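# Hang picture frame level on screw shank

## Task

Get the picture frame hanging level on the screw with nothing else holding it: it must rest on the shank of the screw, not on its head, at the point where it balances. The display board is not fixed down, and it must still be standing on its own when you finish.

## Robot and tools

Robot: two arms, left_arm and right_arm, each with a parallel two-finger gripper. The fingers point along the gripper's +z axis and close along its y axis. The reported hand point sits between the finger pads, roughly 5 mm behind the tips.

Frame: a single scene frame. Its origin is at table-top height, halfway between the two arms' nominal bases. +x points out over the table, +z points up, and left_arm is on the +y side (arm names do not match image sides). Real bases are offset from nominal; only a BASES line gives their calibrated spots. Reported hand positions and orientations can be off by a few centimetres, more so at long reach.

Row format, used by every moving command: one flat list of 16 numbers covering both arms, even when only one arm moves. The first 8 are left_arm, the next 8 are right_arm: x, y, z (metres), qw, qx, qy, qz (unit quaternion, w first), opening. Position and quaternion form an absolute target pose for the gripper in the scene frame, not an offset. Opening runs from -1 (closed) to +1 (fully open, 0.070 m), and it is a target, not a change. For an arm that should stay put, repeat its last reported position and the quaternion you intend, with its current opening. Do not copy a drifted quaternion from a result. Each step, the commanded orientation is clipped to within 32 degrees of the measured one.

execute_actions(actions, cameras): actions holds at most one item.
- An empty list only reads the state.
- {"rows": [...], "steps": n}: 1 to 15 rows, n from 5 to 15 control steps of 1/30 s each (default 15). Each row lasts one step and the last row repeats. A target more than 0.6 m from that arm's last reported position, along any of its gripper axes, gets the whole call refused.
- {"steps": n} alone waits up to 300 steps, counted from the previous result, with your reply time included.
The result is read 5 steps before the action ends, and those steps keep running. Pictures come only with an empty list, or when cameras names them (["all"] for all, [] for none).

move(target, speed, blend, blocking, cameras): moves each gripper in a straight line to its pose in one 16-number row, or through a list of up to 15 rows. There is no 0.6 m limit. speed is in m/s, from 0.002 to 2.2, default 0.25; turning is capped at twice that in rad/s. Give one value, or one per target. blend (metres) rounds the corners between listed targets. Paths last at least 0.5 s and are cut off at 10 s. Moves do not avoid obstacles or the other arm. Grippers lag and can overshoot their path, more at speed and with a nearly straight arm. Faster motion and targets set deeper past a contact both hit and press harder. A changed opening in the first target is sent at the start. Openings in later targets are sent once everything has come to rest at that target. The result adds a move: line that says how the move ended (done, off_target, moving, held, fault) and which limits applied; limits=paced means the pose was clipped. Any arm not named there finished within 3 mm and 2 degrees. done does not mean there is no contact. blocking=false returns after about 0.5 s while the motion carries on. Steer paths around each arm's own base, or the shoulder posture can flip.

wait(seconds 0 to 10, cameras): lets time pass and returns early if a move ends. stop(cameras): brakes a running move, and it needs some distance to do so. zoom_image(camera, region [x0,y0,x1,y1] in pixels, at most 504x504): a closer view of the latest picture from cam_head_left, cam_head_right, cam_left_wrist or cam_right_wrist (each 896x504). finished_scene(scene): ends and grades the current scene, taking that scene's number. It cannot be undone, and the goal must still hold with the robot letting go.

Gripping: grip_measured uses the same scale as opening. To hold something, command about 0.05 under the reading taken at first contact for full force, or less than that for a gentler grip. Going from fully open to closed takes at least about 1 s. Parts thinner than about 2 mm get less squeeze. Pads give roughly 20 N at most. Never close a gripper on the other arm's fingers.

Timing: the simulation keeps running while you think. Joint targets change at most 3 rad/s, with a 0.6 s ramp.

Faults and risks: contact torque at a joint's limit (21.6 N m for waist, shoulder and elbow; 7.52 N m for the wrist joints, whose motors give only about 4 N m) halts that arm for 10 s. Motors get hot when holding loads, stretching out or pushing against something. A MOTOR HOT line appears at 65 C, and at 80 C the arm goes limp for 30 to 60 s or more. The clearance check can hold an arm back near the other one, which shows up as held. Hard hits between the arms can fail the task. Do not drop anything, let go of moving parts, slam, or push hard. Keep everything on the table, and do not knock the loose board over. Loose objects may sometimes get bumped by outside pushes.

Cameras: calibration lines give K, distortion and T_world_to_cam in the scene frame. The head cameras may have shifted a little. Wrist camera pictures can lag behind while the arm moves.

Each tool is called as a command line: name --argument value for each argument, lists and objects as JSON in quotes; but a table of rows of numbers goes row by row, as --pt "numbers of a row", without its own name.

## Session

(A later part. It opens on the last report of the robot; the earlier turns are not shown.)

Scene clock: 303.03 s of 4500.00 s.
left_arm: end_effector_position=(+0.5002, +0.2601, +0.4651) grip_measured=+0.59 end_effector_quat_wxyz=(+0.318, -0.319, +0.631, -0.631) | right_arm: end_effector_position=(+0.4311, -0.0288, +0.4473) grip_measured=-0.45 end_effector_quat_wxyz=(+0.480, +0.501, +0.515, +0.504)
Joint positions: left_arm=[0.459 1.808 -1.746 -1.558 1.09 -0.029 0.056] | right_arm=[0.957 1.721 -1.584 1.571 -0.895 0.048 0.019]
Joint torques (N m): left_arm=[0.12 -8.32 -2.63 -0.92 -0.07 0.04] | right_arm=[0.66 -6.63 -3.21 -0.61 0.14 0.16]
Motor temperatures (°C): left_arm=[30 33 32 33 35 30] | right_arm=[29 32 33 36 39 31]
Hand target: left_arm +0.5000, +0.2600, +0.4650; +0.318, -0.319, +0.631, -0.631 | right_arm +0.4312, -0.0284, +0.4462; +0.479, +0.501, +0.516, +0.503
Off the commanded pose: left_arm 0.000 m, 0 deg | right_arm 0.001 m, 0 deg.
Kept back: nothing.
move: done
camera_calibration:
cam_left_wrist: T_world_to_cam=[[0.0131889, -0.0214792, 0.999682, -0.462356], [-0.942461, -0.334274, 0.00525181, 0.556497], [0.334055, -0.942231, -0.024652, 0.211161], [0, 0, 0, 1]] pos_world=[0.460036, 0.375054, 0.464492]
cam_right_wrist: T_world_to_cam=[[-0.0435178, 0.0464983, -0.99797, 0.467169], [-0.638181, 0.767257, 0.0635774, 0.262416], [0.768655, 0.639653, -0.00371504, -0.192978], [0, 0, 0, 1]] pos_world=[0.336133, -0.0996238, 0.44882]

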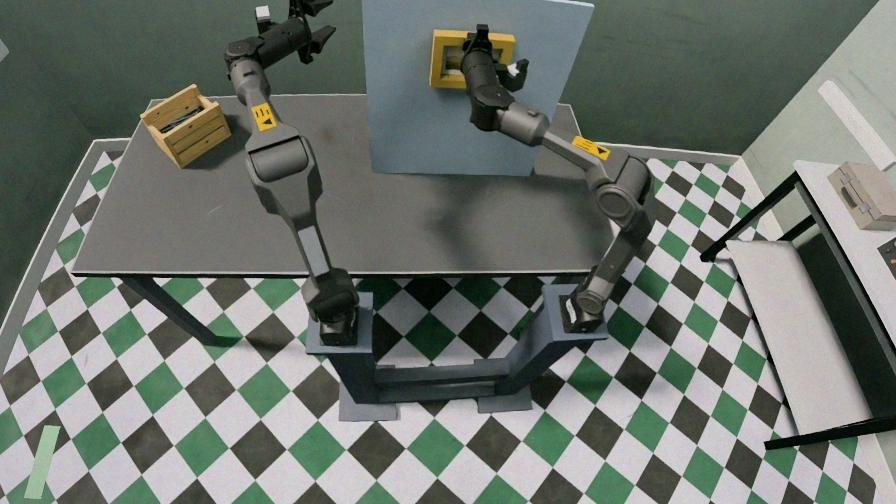

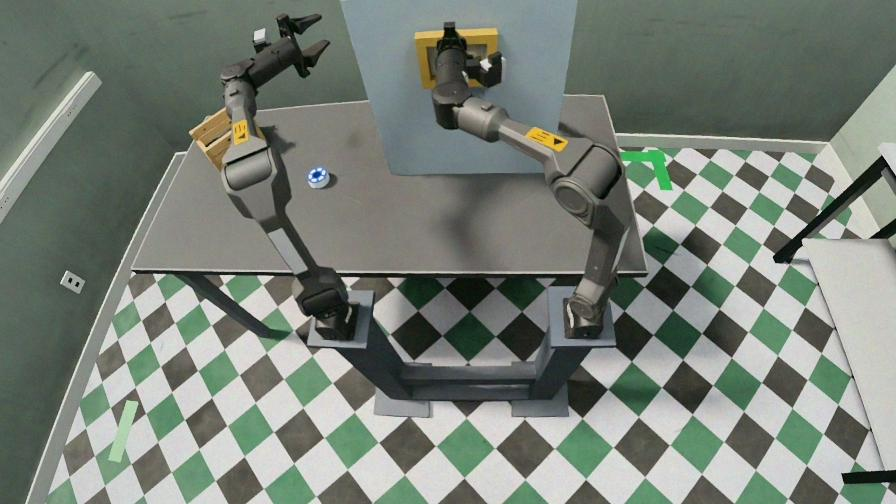

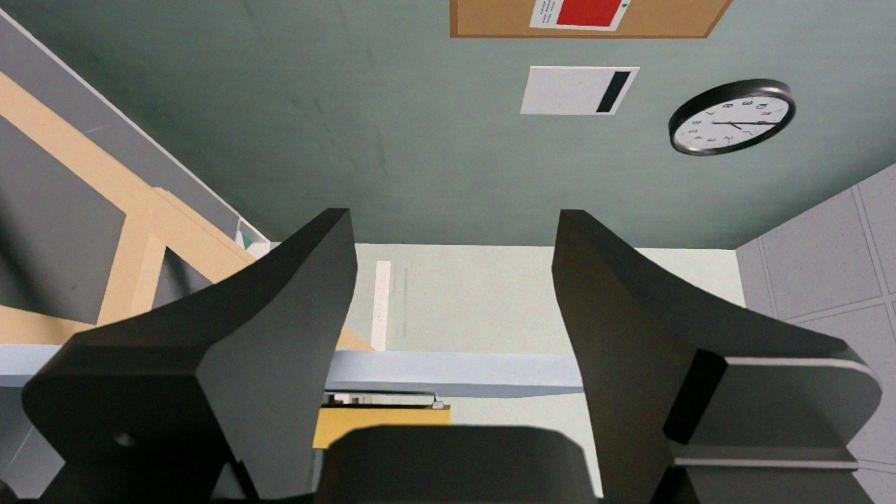

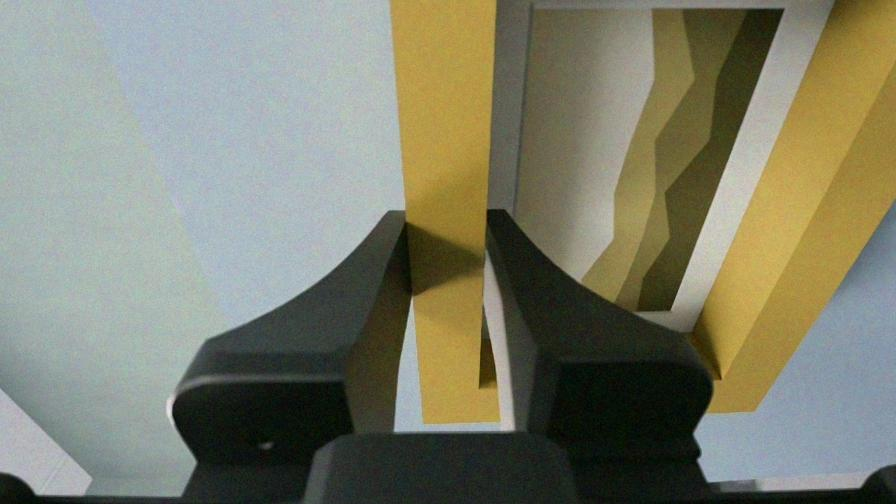

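move --pt "0.50 0.26 0.465 0.318 -0.319 0.631 -0.631 0.59 0.4308 -0.0286 0.4455 0.4882 0.4926 0.5028 0.5166 -0.50" --speed 0.02

zoom_image --camera "cam_left_wrist" --region '[390, 370, 480, 420]'

zoom_image --camera "cam_head_left" --region '[420, 0, 530, 110]'

zoom_image --camera "cam_head_right" --region '[400, 0, 510, 110]'

Scene clock: 304.93 s of 4500.00 s.
left_arm: end_effector_position=(+0.5002, +0.2601, +0.4651) grip_measured=+0.59 end_effector_quat_wxyz=(+0.318, -0.319, +0.631, -0.631) | right_arm: end_effector_position=(+0.4311, -0.0288, +0.4457) grip_measured=-0.45 end_effector_quat_wxyz=(+0.488, +0.492, +0.502, +0.517)
Joint positions: left_arm=[0.459 1.808 -1.746 -1.558 1.09 -0.029 0.056] | right_arm=[0.957 1.721 -1.539 1.482 -0.9 0.147 0.019]
Joint torques (N m): left_arm=[0.18 -8.2 -2.73 -0.88 -0.14 0.03] | right_arm=[2.76 -4.48 -1.4 0.97 0.15 0.06]
Motor temperatures (°C): left_arm=[30 33 32 33 35 29] | right_arm=[29 32 33 36 38 31]
Hand target: left_arm +0.5000, +0.2600, +0.4650; +0.318, -0.319, +0.631, -0.631 | right_arm +0.4308, -0.0286, +0.4455; +0.488, +0.492, +0.503, +0.516
Off the commanded pose: left_arm 0.000 m, 0 deg | right_arm 0.000 m, 0 deg.
Kept back: nothing.
move: done
camera_calibration:
cam_left_wrist: T_world_to_cam=[[0.0131889, -0.0214792, 0.999682, -0.462356], [-0.942461, -0.334274, 0.00525181, 0.556497], [0.334055, -0.942231, -0.024652, 0.211161], [0, 0, 0, 1]] pos_world=[0.460036, 0.375054, 0.464492]
cam_right_wrist: T_world_to_cam=[[-0.00137275, 0.0565067, -0.998401, 0.447818], [-0.640339, 0.766815, 0.04428, 0.272121], [0.768091, 0.639376, 0.0351308, -0.209968], [0, 0, 0, 1]] pos_world=[0.336139, -0.0997229, 0.442429]

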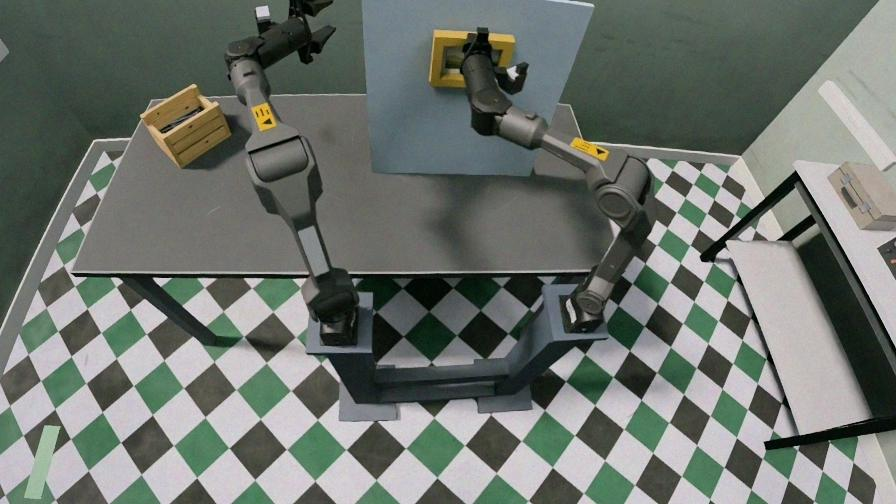

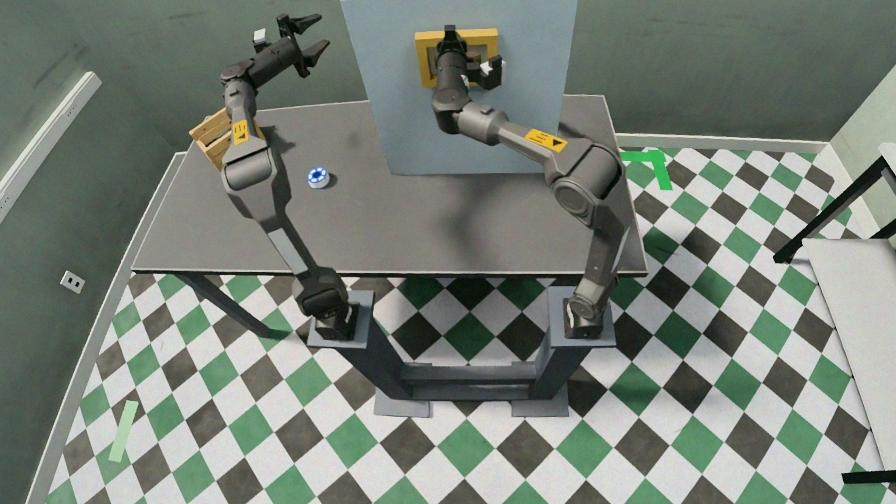

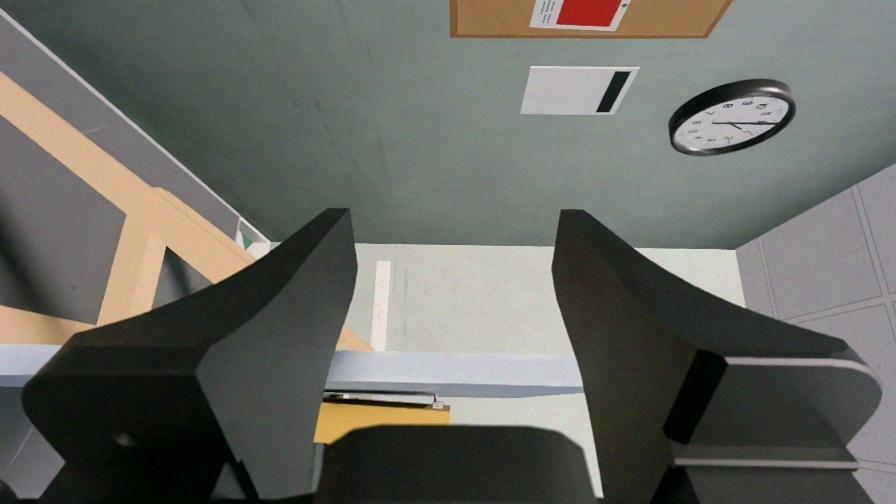

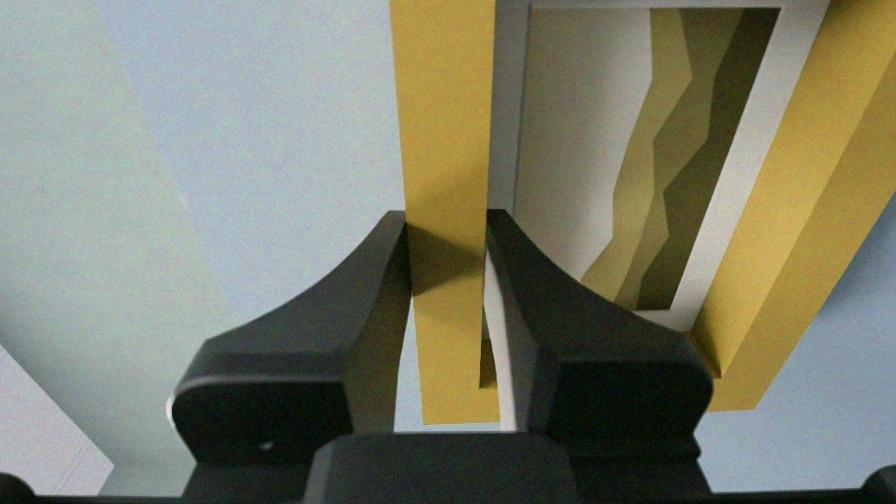

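Scaled by 5.600 from the camera's 896x504 image, which has a finer 1280x720 frame.

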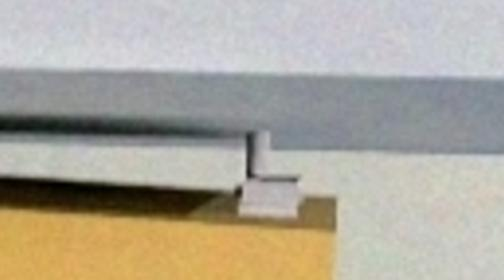

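Scaled by 4.582 from the camera's 896x504 image, which has a finer 1280x720 frame.

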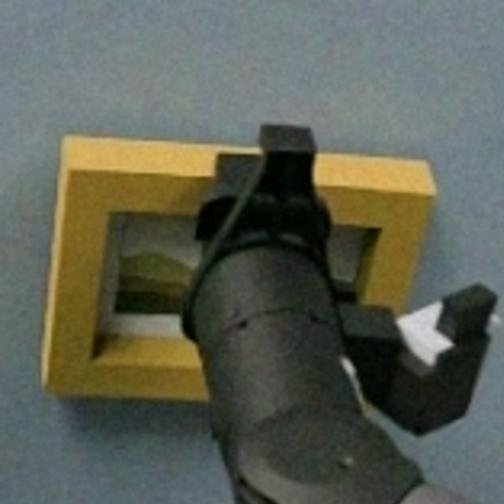

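Scaled by 4.582 from the camera's 896x504 image, which has a finer 1280x720 frame.

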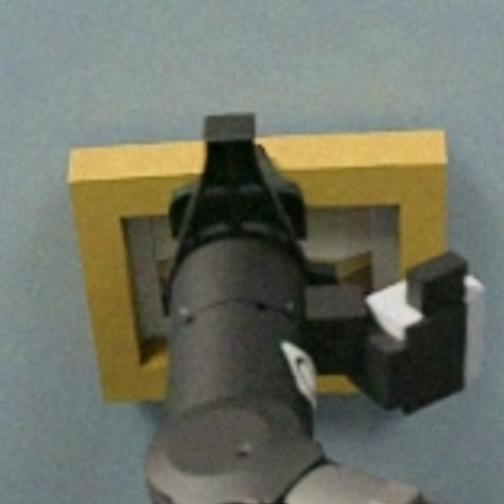

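execute_actions --actions '[{"rows":[[0.50,0.26,0.465,0.318,-0.319,0.631,-0.631,0.59,0.4308,-0.0286,0.4455,0.4882,0.4926,0.5028,0.5166,-0.49],[0.50,0.26,0.465,0.318,-0.319,0.631,-0.631,0.59,0.4308,-0.0286,0.4455,0.4882,0.4926,0.5028,0.5166,-0.48],[0.50,0.26,0.465,0.318,-0.319,0.631,-0.631,0.59,0.4308,-0.0286,0.4455,0.4882,0.4926,0.5028,0.5166,-0.475],[0.50,0.26,0.465,0.318,-0.319,0.631,-0.631,0.59,0.4308,-0.0286,0.4455,0.4882,0.4926,0.5028,0.5166,-0.47],[0.50,0.26,0.465,0.318,-0.319,0.631,-0.631,0.59,0.4308,-0.0286,0.4455,0.4882,0.4926,0.5028,0.5166,-0.465],[0.50,0.26,0.465,0.318,-0.319,0.631,-0.631,0.59,0.4308,-0.0286,0.4455,0.4882,0.4926,0.5028,0.5166,-0.46],[0.50,0.26,0.465,0.318,-0.319,0.631,-0.631,0.59,0.4308,-0.0286,0.4455,0.4882,0.4926,0.5028,0.5166,-0.455],[0.50,0.26,0.465,0.318,-0.319,0.631,-0.631,0.59,0.4308,-0.0286,0.4455,0.4882,0.4926,0.5028,0.5166,-0.45],[0.50,0.26,0.465,0.318,-0.319,0.631,-0.631,0.59,0.4308,-0.0286,0.4455,0.4882,0.4926,0.5028,0.5166,-0.445],[0.50,0.26,0.465,0.318,-0.319,0.631,-0.631,0.59,0.4308,-0.0286,0.4455,0.4882,0.4926,0.5028,0.5166,-0.44],[0.50,0.26,0.465,0.318,-0.319,0.631,-0.631,0.59,0.4308,-0.0286,0.4455,0.4882,0.4926,0.5028,0.5166,-0.435],[0.50,0.26,0.465,0.318,-0.319,0.631,-0.631,0.59,0.4308,-0.0286,0.4455,0.4882,0.4926,0.5028,0.5166,-0.43],[0.50,0.26,0.465,0.318,-0.319,0.631,-0.631,0.59,0.4308,-0.0286,0.4455,0.4882,0.4926,0.5028,0.5166,-0.42],[0.50,0.26,0.465,0.318,-0.319,0.631,-0.631,0.59,0.4308,-0.0286,0.4455,0.4882,0.4926,0.5028,0.5166,-0.41],[0.50,0.26,0.465,0.318,-0.319,0.631,-0.631,0.59,0.4308,-0.0286,0.4455,0.4882,0.4926,0.5028,0.5166,-0.40]],"steps":15}]' --cameras '["all"]'

zoom_image --camera "cam_left_wrist" --region '[390, 370, 480, 420]'

zoom_image --camera "cam_head_left" --region '[420, 0, 530, 110]'

zoom_image --camera "cam_head_right" --region '[400, 0, 510, 110]'

Scene clock: 306.07 s of 4500.00 s.
left_arm: end_effector_position=(+0.5002, +0.2601, +0.4651) grip_measured=+0.59 end_effector_quat_wxyz=(+0.318, -0.319, +0.631, -0.631) | right_arm: end_effector_position=(+0.4306, -0.0282, +0.4452) grip_measured=-0.43 end_effector_quat_wxyz=(+0.487, +0.493, +0.503, +0.517)
Joint positions: left_arm=[0.459 1.808 -1.746 -1.558 1.09 -0.029 0.056] | right_arm=[0.959 1.721 -1.539 1.485 -0.9 0.147 0.02]
Joint torques (N m): left_arm=[0.01 -8.32 -2.96 -0.88 -0.08 0] | right_arm=[1.87 -3.78 -1.45 0.66 0.2 -0.04]
Motor temperatures (°C): left_arm=[30 33 32 33 35 29] | right_arm=[29 32 33 36 38 31]
Steps of this call (1-24: nothing new was sent; 25-34: this action's first 10). Readings (end_effector_position of left_arm | right_arm):
25: (+0.5002, +0.2601, +0.4651) | (+0.4309, -0.0285, +0.4455)
26: (+0.5002, +0.2601, +0.4651) | (+0.4309, -0.0285, +0.4455)
28: (+0.5002, +0.2601, +0.4651) | (+0.4309, -0.0285, +0.4455)
32: (+0.5002, +0.2601, +0.4651) | (+0.4309, -0.0285, +0.4454)
34: the state above
camera_calibration:
cam_left_wrist: T_world_to_cam=[[0.0131889, -0.0214792, 0.999682, -0.462356], [-0.942461, -0.334274, 0.00525181, 0.556497], [0.334055, -0.942231, -0.024652, 0.211161], [0, 0, 0, 1]] pos_world=[0.460036, 0.375054, 0.464492]
cam_right_wrist: T_world_to_cam=[[-0.00387373, 0.0581719, -0.998299, 0.448349], [-0.64138, 0.765776, 0.0471113, 0.270553], [0.767214, 0.640472, 0.0343439, -0.20929], [0, 0, 0, 1]] pos_world=[0.335835, -0.0992198, 0.442028]

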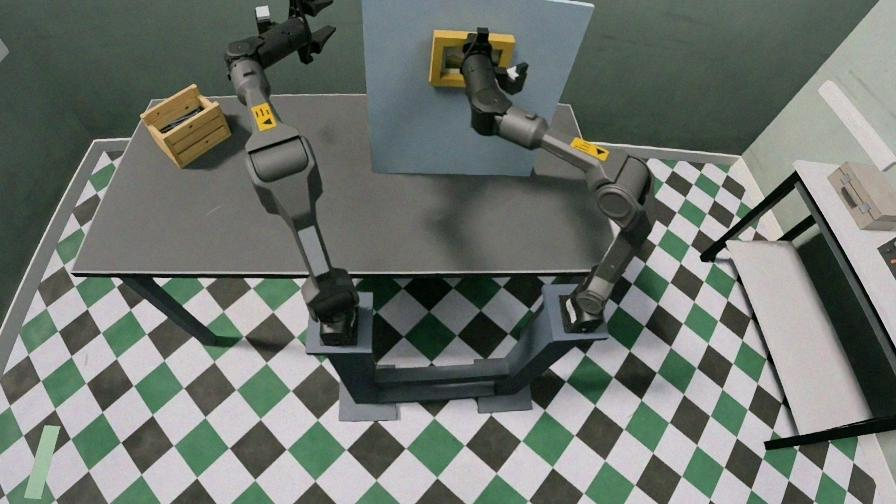

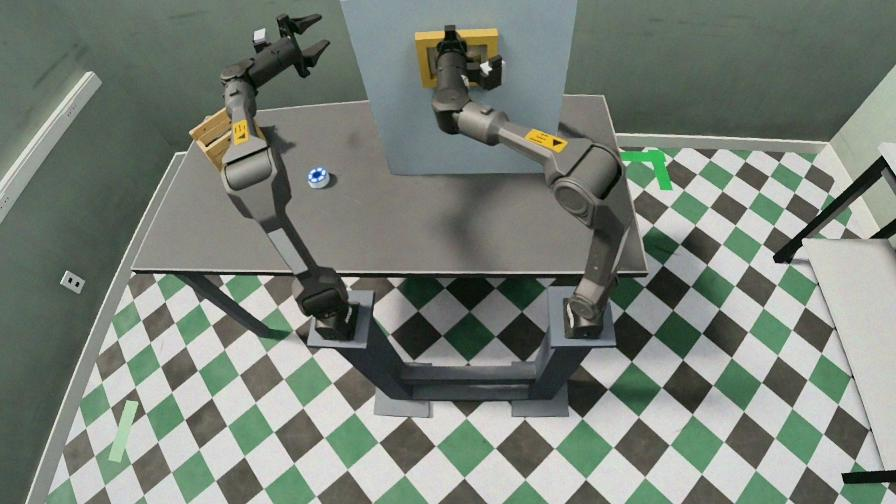

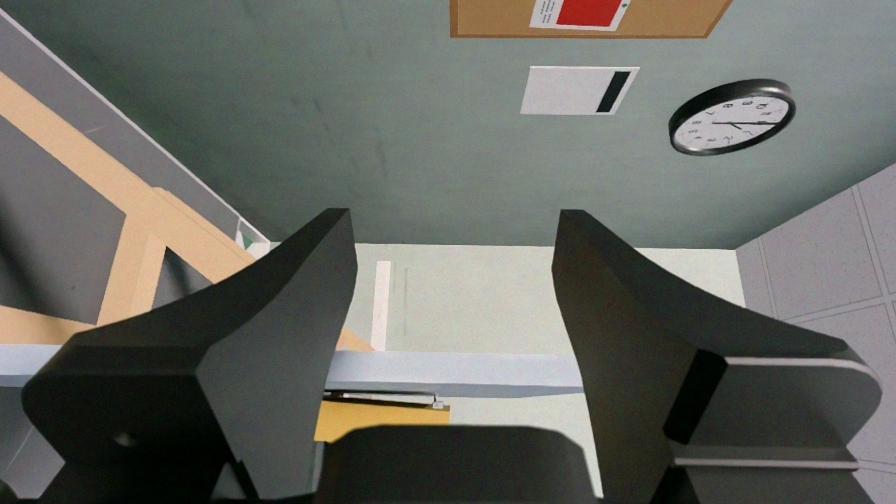

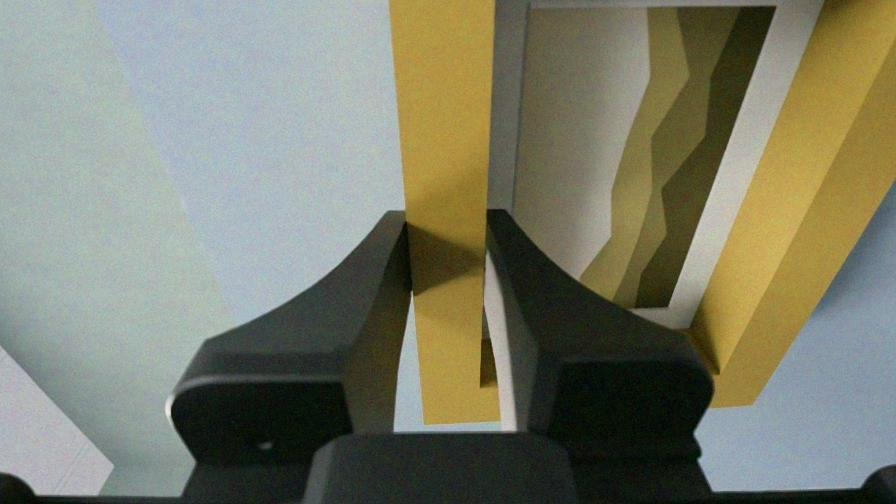

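Scaled by 5.600 from the camera's 896x504 image, which has a finer 1280x720 frame.

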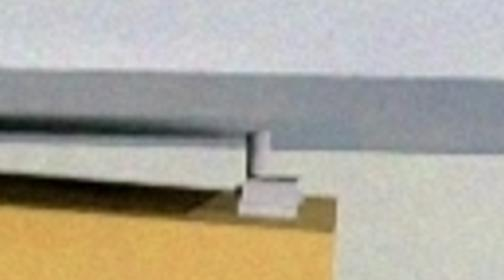

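Scaled by 4.582 from the camera's 896x504 image, which has a finer 1280x720 frame.

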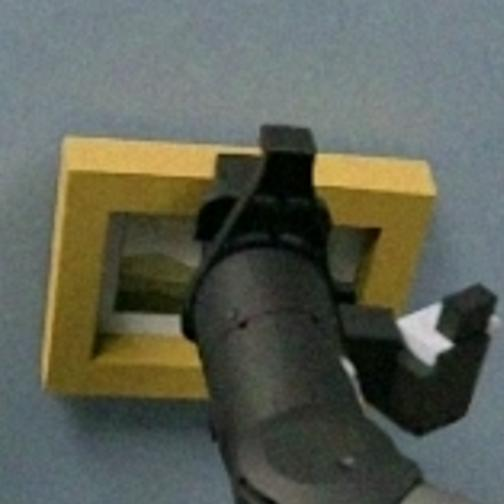

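Scaled by 4.582 from the camera's 896x504 image, which has a finer 1280x720 frame.

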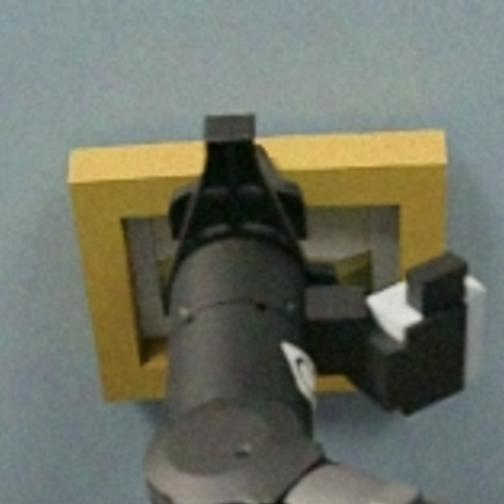

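execute_actions --actions '[{"rows":[[0.50,0.26,0.465,0.318,-0.319,0.631,-0.631,0.59,0.4307,-0.0284,0.4453,0.4882,0.4926,0.5028,0.5166,-0.39],[0.50,0.26,0.465,0.318,-0.319,0.631,-0.631,0.59,0.4307,-0.0284,0.4453,0.4882,0.4926,0.5028,0.5166,-0.38],[0.50,0.26,0.465,0.318,-0.319,0.631,-0.631,0.59,0.4307,-0.0284,0.4453,0.4882,0.4926,0.5028,0.5166,-0.37],[0.50,0.26,0.465,0.318,-0.319,0.631,-0.631,0.59,0.4307,-0.0284,0.4453,0.4882,0.4926,0.5028,0.5166,-0.36],[0.50,0.26,0.465,0.318,-0.319,0.631,-0.631,0.59,0.4307,-0.0284,0.4453,0.4882,0.4926,0.5028,0.5166,-0.35],[0.50,0.26,0.465,0.318,-0.319,0.631,-0.631,0.59,0.4307,-0.0284,0.4453,0.4882,0.4926,0.5028,0.5166,-0.34],[0.50,0.26,0.465,0.318,-0.319,0.631,-0.631,0.59,0.4307,-0.0284,0.4453,0.4882,0.4926,0.5028,0.5166,-0.33],[0.50,0.26,0.465,0.318,-0.319,0.631,-0.631,0.59,0.4307,-0.0284,0.4453,0.4882,0.4926,0.5028,0.5166,-0.32],[0.50,0.26,0.465,0.318,-0.319,0.631,-0.631,0.59,0.4307,-0.0284,0.4453,0.4882,0.4926,0.5028,0.5166,-0.31],[0.50,0.26,0.465,0.318,-0.319,0.631,-0.631,0.59,0.4307,-0.0284,0.4453,0.4882,0.4926,0.5028,0.5166,-0.30]],"steps":15}]' --cameras '["all"]'

zoom_image --camera "cam_left_wrist" --region '[390, 370, 480, 420]'

zoom_image --camera "cam_head_left" --region '[420, 0, 530, 110]'

zoom_image --camera "cam_head_right" --region '[400, 0, 510, 110]'

Scene clock: 307.07 s of 4500.00 s.
left_arm: end_effector_position=(+0.5002, +0.2601, +0.4651) grip_measured=+0.59 end_effector_quat_wxyz=(+0.318, -0.319, +0.631, -0.631) | right_arm: end_effector_position=(+0.4309, -0.0277, +0.4441) grip_measured=-0.30 end_effector_quat_wxyz=(+0.487, +0.492, +0.504, +0.516)
Joint positions: left_arm=[0.459 1.808 -1.746 -1.558 1.09 -0.029 0.056] | right_arm=[0.959 1.722 -1.538 1.484 -0.9 0.147 0.025]
Joint torques (N m): left_arm=[-0.05 -8.28 -2.59 -0.9 -0.09 0.04] | right_arm=[-0.01 -6.26 -3.66 -0.96 -0.02 0.18]
Motor temperatures (°C): left_arm=[30 33 32 33 35 29] | right_arm=[29 31 33 36 38 31]
Off your previous action's commanded pose at its last step (step 5 of this call): left_arm 0.000 m, 0 deg | right_arm 0.001 m, 0 deg.
Steps of this call (1-5: your previous action's last 5; 6-20: nothing new was sent; 21-30: this action's first 10). Readings (end_effector_position of left_arm | right_arm):
21: (+0.5002, +0.2601, +0.4651) | (+0.4306, -0.0282, +0.4448)
22: (+0.5002, +0.2601, +0.4651) | (+0.4306, -0.0281, +0.4449)
24: (+0.5002, +0.2601, +0.4651) | (+0.4308, -0.0279, +0.4445)
28: (+0.5002, +0.2601, +0.4651) | (+0.4309, -0.0277, +0.4441)
30: the state above
camera_calibration:
cam_left_wrist: T_world_to_cam=[[0.0131889, -0.0214792, 0.999682, -0.462356], [-0.942461, -0.334274, 0.00525181, 0.556497], [0.334055, -0.942231, -0.024652, 0.211161], [0, 0, 0, 1]] pos_world=[0.460036, 0.375054, 0.464492]
cam_right_wrist: T_world_to_cam=[[-0.00468347, 0.0552861, -0.99846, 0.447571], [-0.641421, 0.765843, 0.0454146, 0.27117], [0.767175, 0.640646, 0.0318749, -0.208693], [0, 0, 0, 1]] pos_world=[0.336134, -0.0987199, 0.441219]

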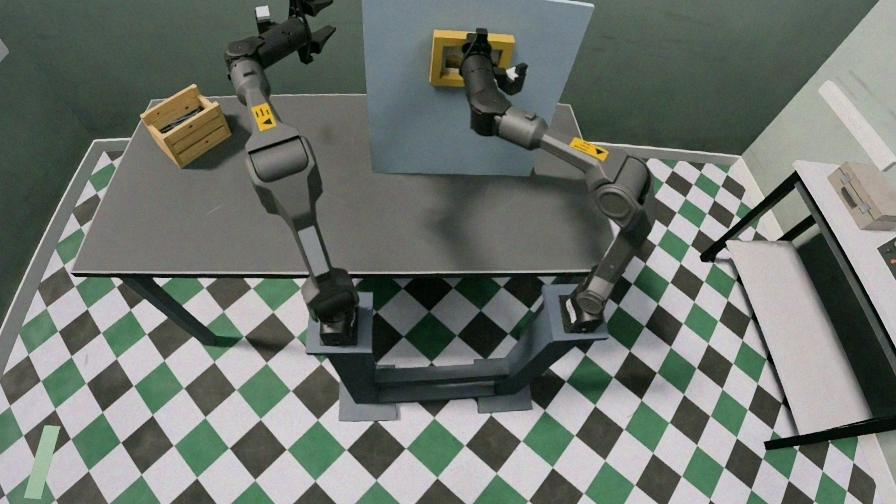

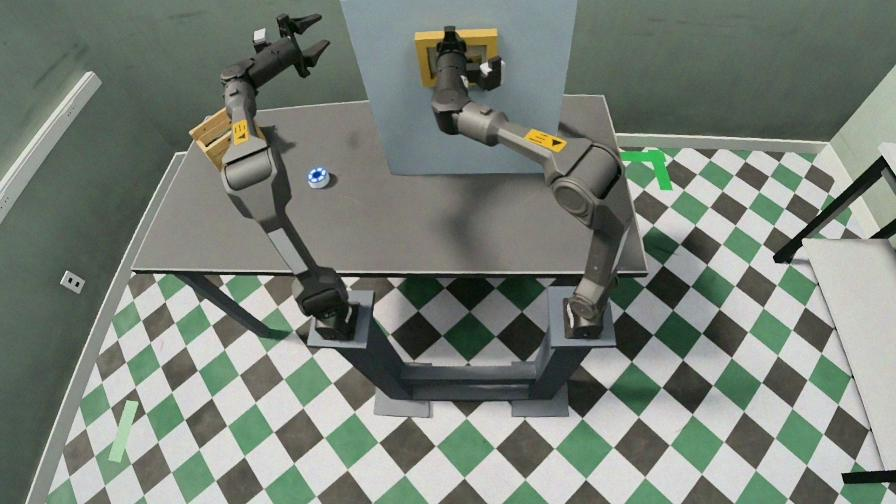

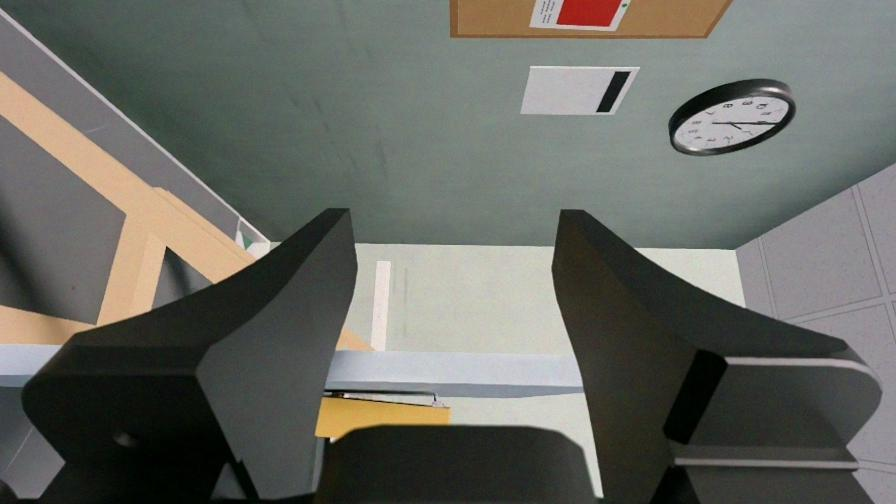

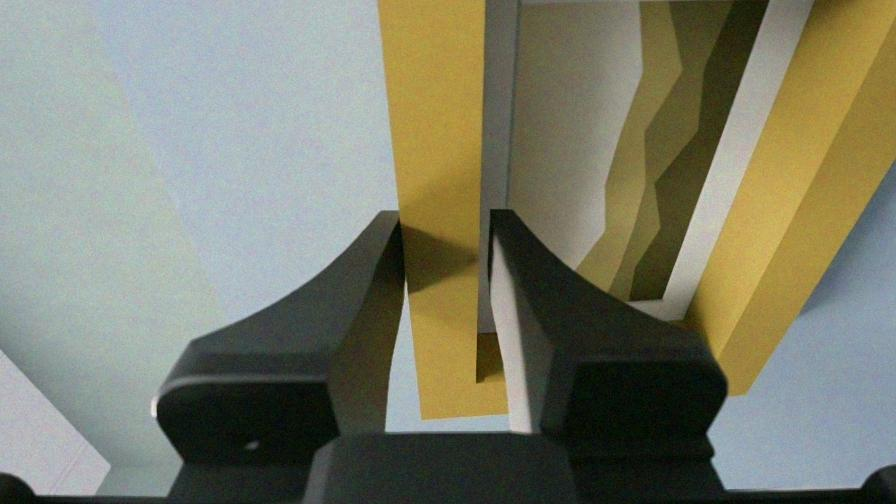

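Scaled by 5.600 from the camera's 896x504 image, which has a finer 1280x720 frame.

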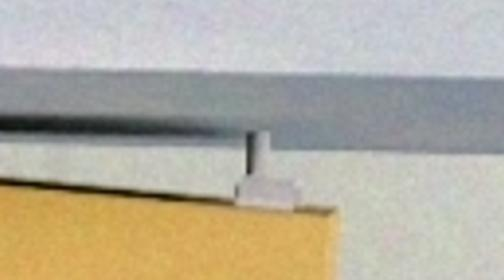

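Scaled by 4.582 from the camera's 896x504 image, which has a finer 1280x720 frame.

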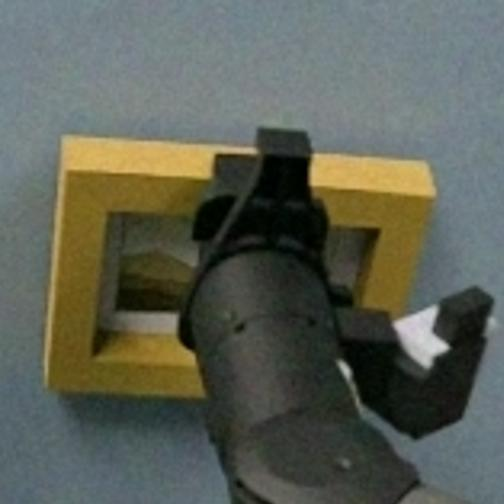

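Scaled by 4.582 from the camera's 896x504 image, which has a finer 1280x720 frame.

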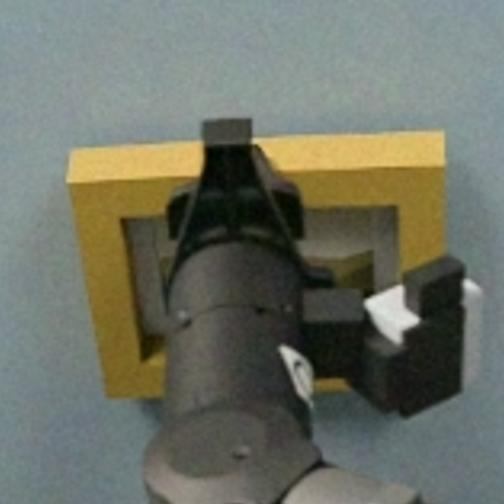

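move --pt "0.50 0.26 0.465 0.318 -0.319 0.631 -0.631 0.59 0.4309 -0.0279 0.4448 0.4882 0.4926 0.5028 0.5166 -0.10" --pt "0.50 0.26 0.465 0.318 -0.319 0.631 -0.631 0.59 0.380 -0.0289 0.4448 0.4882 0.4926 0.5028 0.5166 -0.10" --pt "0.50 0.26 0.465 0.318 -0.319 0.631 -0.631 0.59 0.26 -0.06 0.43 0.4882 0.4926 0.5028 0.5166 -0.10" --speed '[0.05,0.05,0.15]'

zoom_image --camera "cam_left_wrist" --region '[390, 370, 480, 420]'

zoom_image --camera "cam_head_left" --region '[420, 0, 530, 110]'

zoom_image --camera "cam_head_right" --region '[400, 0, 510, 110]'

Scene clock: 310.30 s of 4500.00 s.
left_arm: end_effector_position=(+0.5002, +0.2601, +0.4651) grip_measured=+0.59 end_effector_quat_wxyz=(+0.318, -0.319, +0.631, -0.631) | right_arm: end_effector_position=(+0.2604, -0.0605, +0.4299) grip_measured=-0.10 end_effector_quat_wxyz=(+0.440, +0.458, +0.547, +0.546)
Joint positions: left_arm=[0.459 1.808 -1.746 -1.558 1.09 -0.029 0.056] | right_arm=[1.441 1.266 -1.015 1.529 -1.225 0.186 0.032]
Joint torques (N m): left_arm=[-0.05 -8.41 -2.61 -0.87 -0.11 0.02] | right_arm=[-0.5 -2.15 -4.4 -1.28 -0.12 0.1]
Motor temperatures (°C): left_arm=[30 34 32 33 35 29] | right_arm=[29 31 33 35 38 31]
Hand target: left_arm +0.5000, +0.2600, +0.4650; +0.318, -0.319, +0.631, -0.631 | right_arm +0.2605, -0.0601, +0.4300; +0.440, +0.457, +0.546, +0.546
Off your previous action's commanded pose at its last step (step 5 of this call): left_arm 0.000 m, 0 deg | right_arm 0.001 m, 0 deg.
Off the commanded pose: left_arm 0.000 m, 0 deg | right_arm 0.001 m, 9 deg.
joint read past its limit (right arm) — joint 5 (wrist pitch), lower limit.
joint sent to its limit (right arm) — joint 5 (wrist pitch), lower limit.
Kept back: nothing.
move: off_target (right_arm)
camera_calibration:
cam_left_wrist: T_world_to_cam=[[0.0131889, -0.0214792, 0.999682, -0.462356], [-0.942461, -0.334274, 0.00525181, 0.556497], [0.334055, -0.942231, -0.024652, 0.211161], [0, 0, 0, 1]] pos_world=[0.460036, 0.375054, 0.464492]
cam_right_wrist: T_world_to_cam=[[-0.0366246, 0.0509803, -0.998028, 0.442347], [-0.750938, 0.657536, 0.0611447, 0.202764], [0.659356, 0.751697, 0.0142011, -0.0139982], [0, 0, 0, 1]] pos_world=[0.177694, -0.145353, 0.429275]

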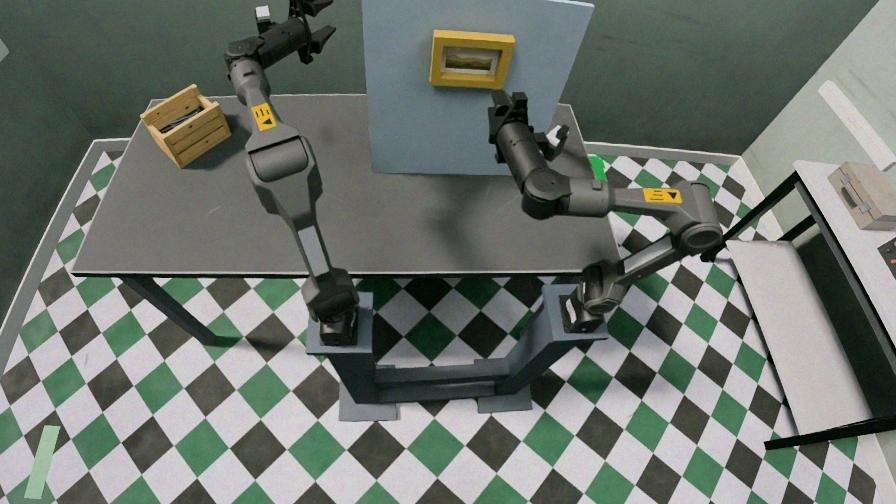

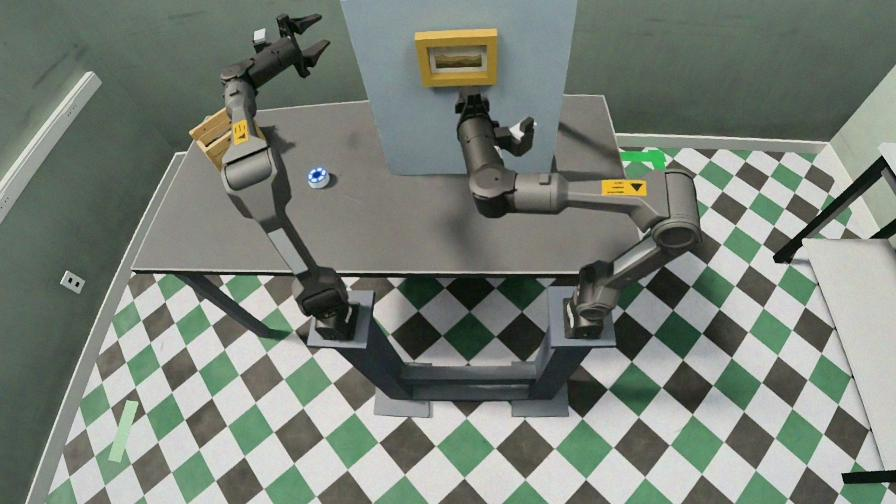

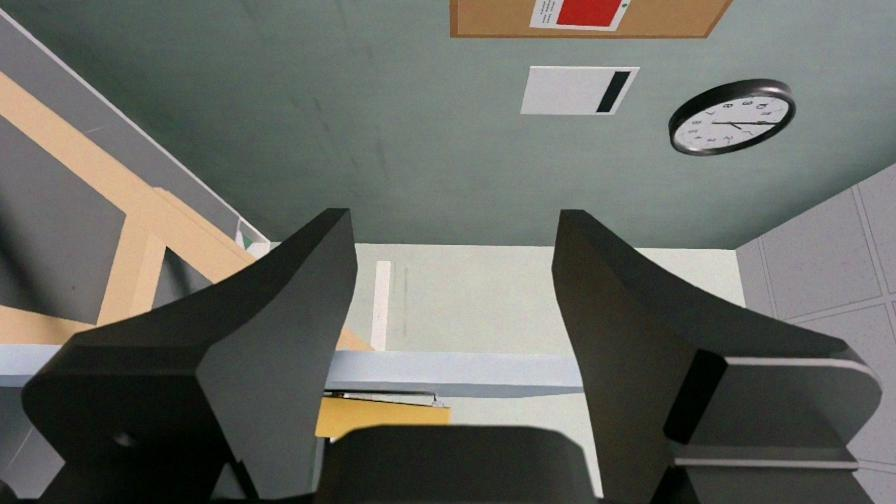

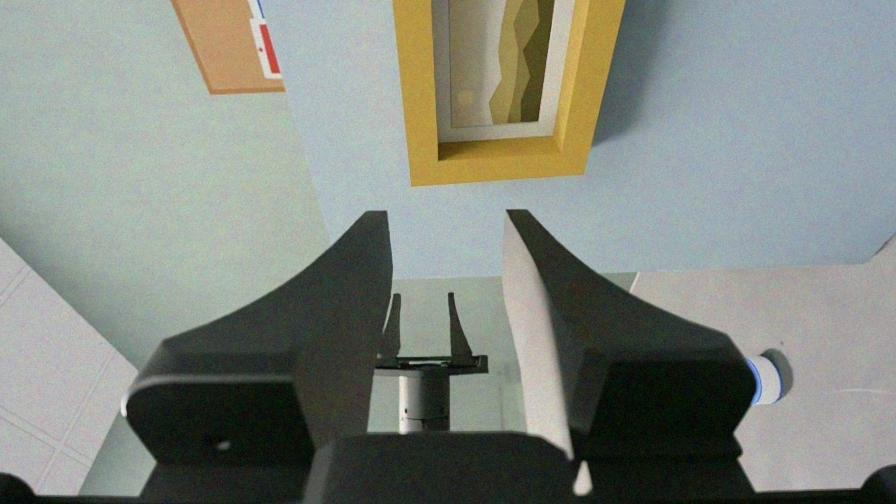

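Scaled by 5.600 from the camera's 896x504 image, which has a finer 1280x720 frame.

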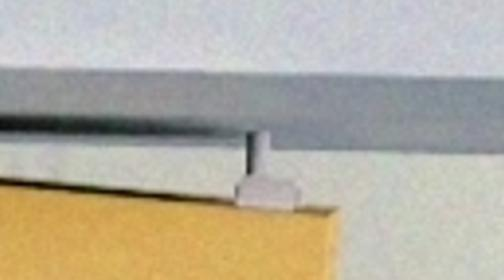

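Scaled by 4.582 from the camera's 896x504 image, which has a finer 1280x720 frame.

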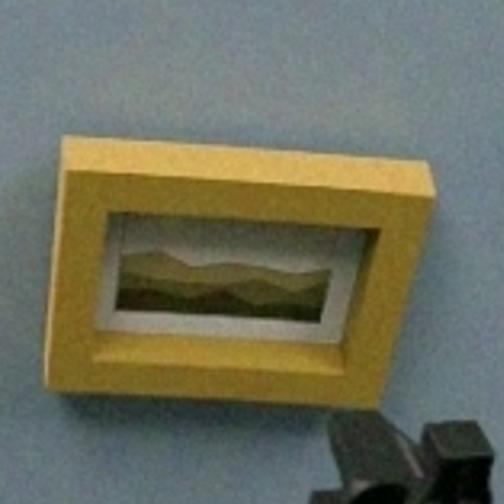

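Scaled by 4.582 from the camera's 896x504 image, which has a finer 1280x720 frame.

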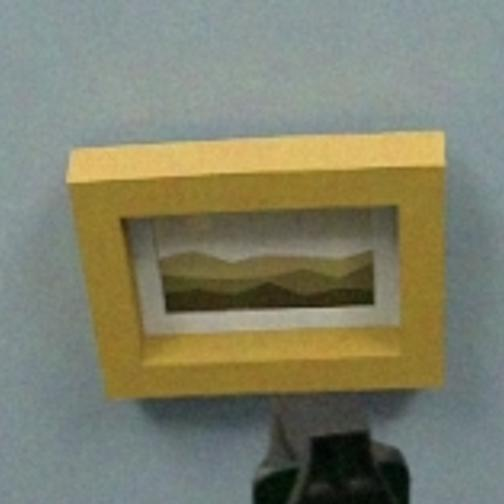

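zoom_image --camera "cam_head_left" --region '[360, 140, 560, 190]'

zoom_image --camera "cam_head_right" --region '[370, 140, 570, 190]'

zoom_image --camera "cam_head_left" --region '[420, 20, 530, 100]'

zoom_image --camera "cam_head_right" --region '[400, 20, 510, 100]'

zoom_image --camera "cam_right_wrist" --region '[380, 0, 640, 200]'

Scaled by 2.520 from the camera's 896x504 image, which has a finer 1280x720 frame.

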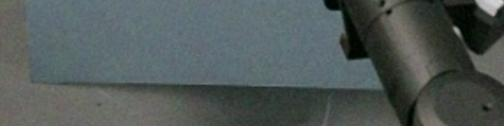

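Scaled by 2.520 from the camera's 896x504 image, which has a finer 1280x720 frame.

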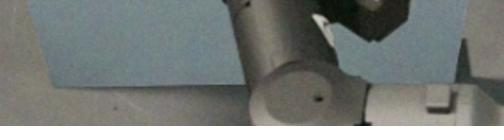

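Scaled by 4.582 from the camera's 896x504 image, which has a finer 1280x720 frame.

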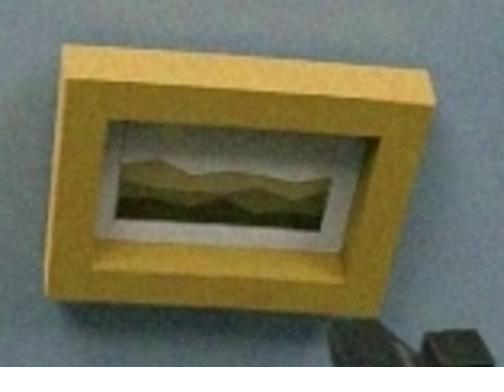

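Scaled by 4.582 from the camera's 896x504 image, which has a finer 1280x720 frame.

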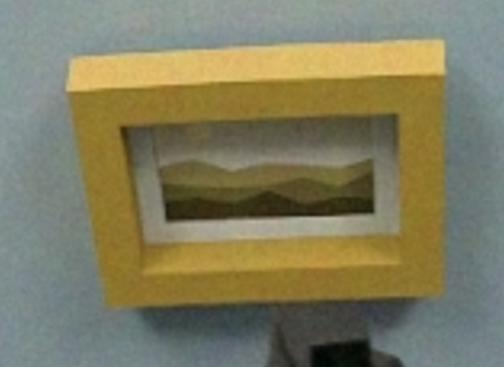

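Scaled by 1.938 from the camera's 896x504 image, which has a finer 1280x720 frame.

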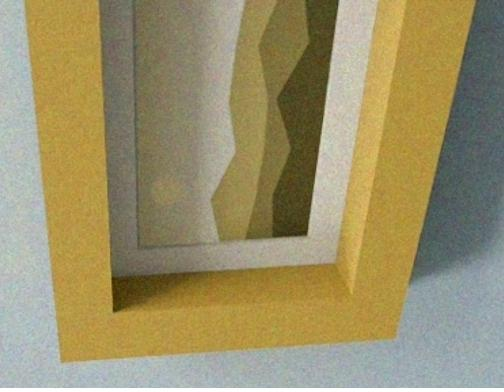

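finished_scene --scene 1

The scene is finished: the task was done.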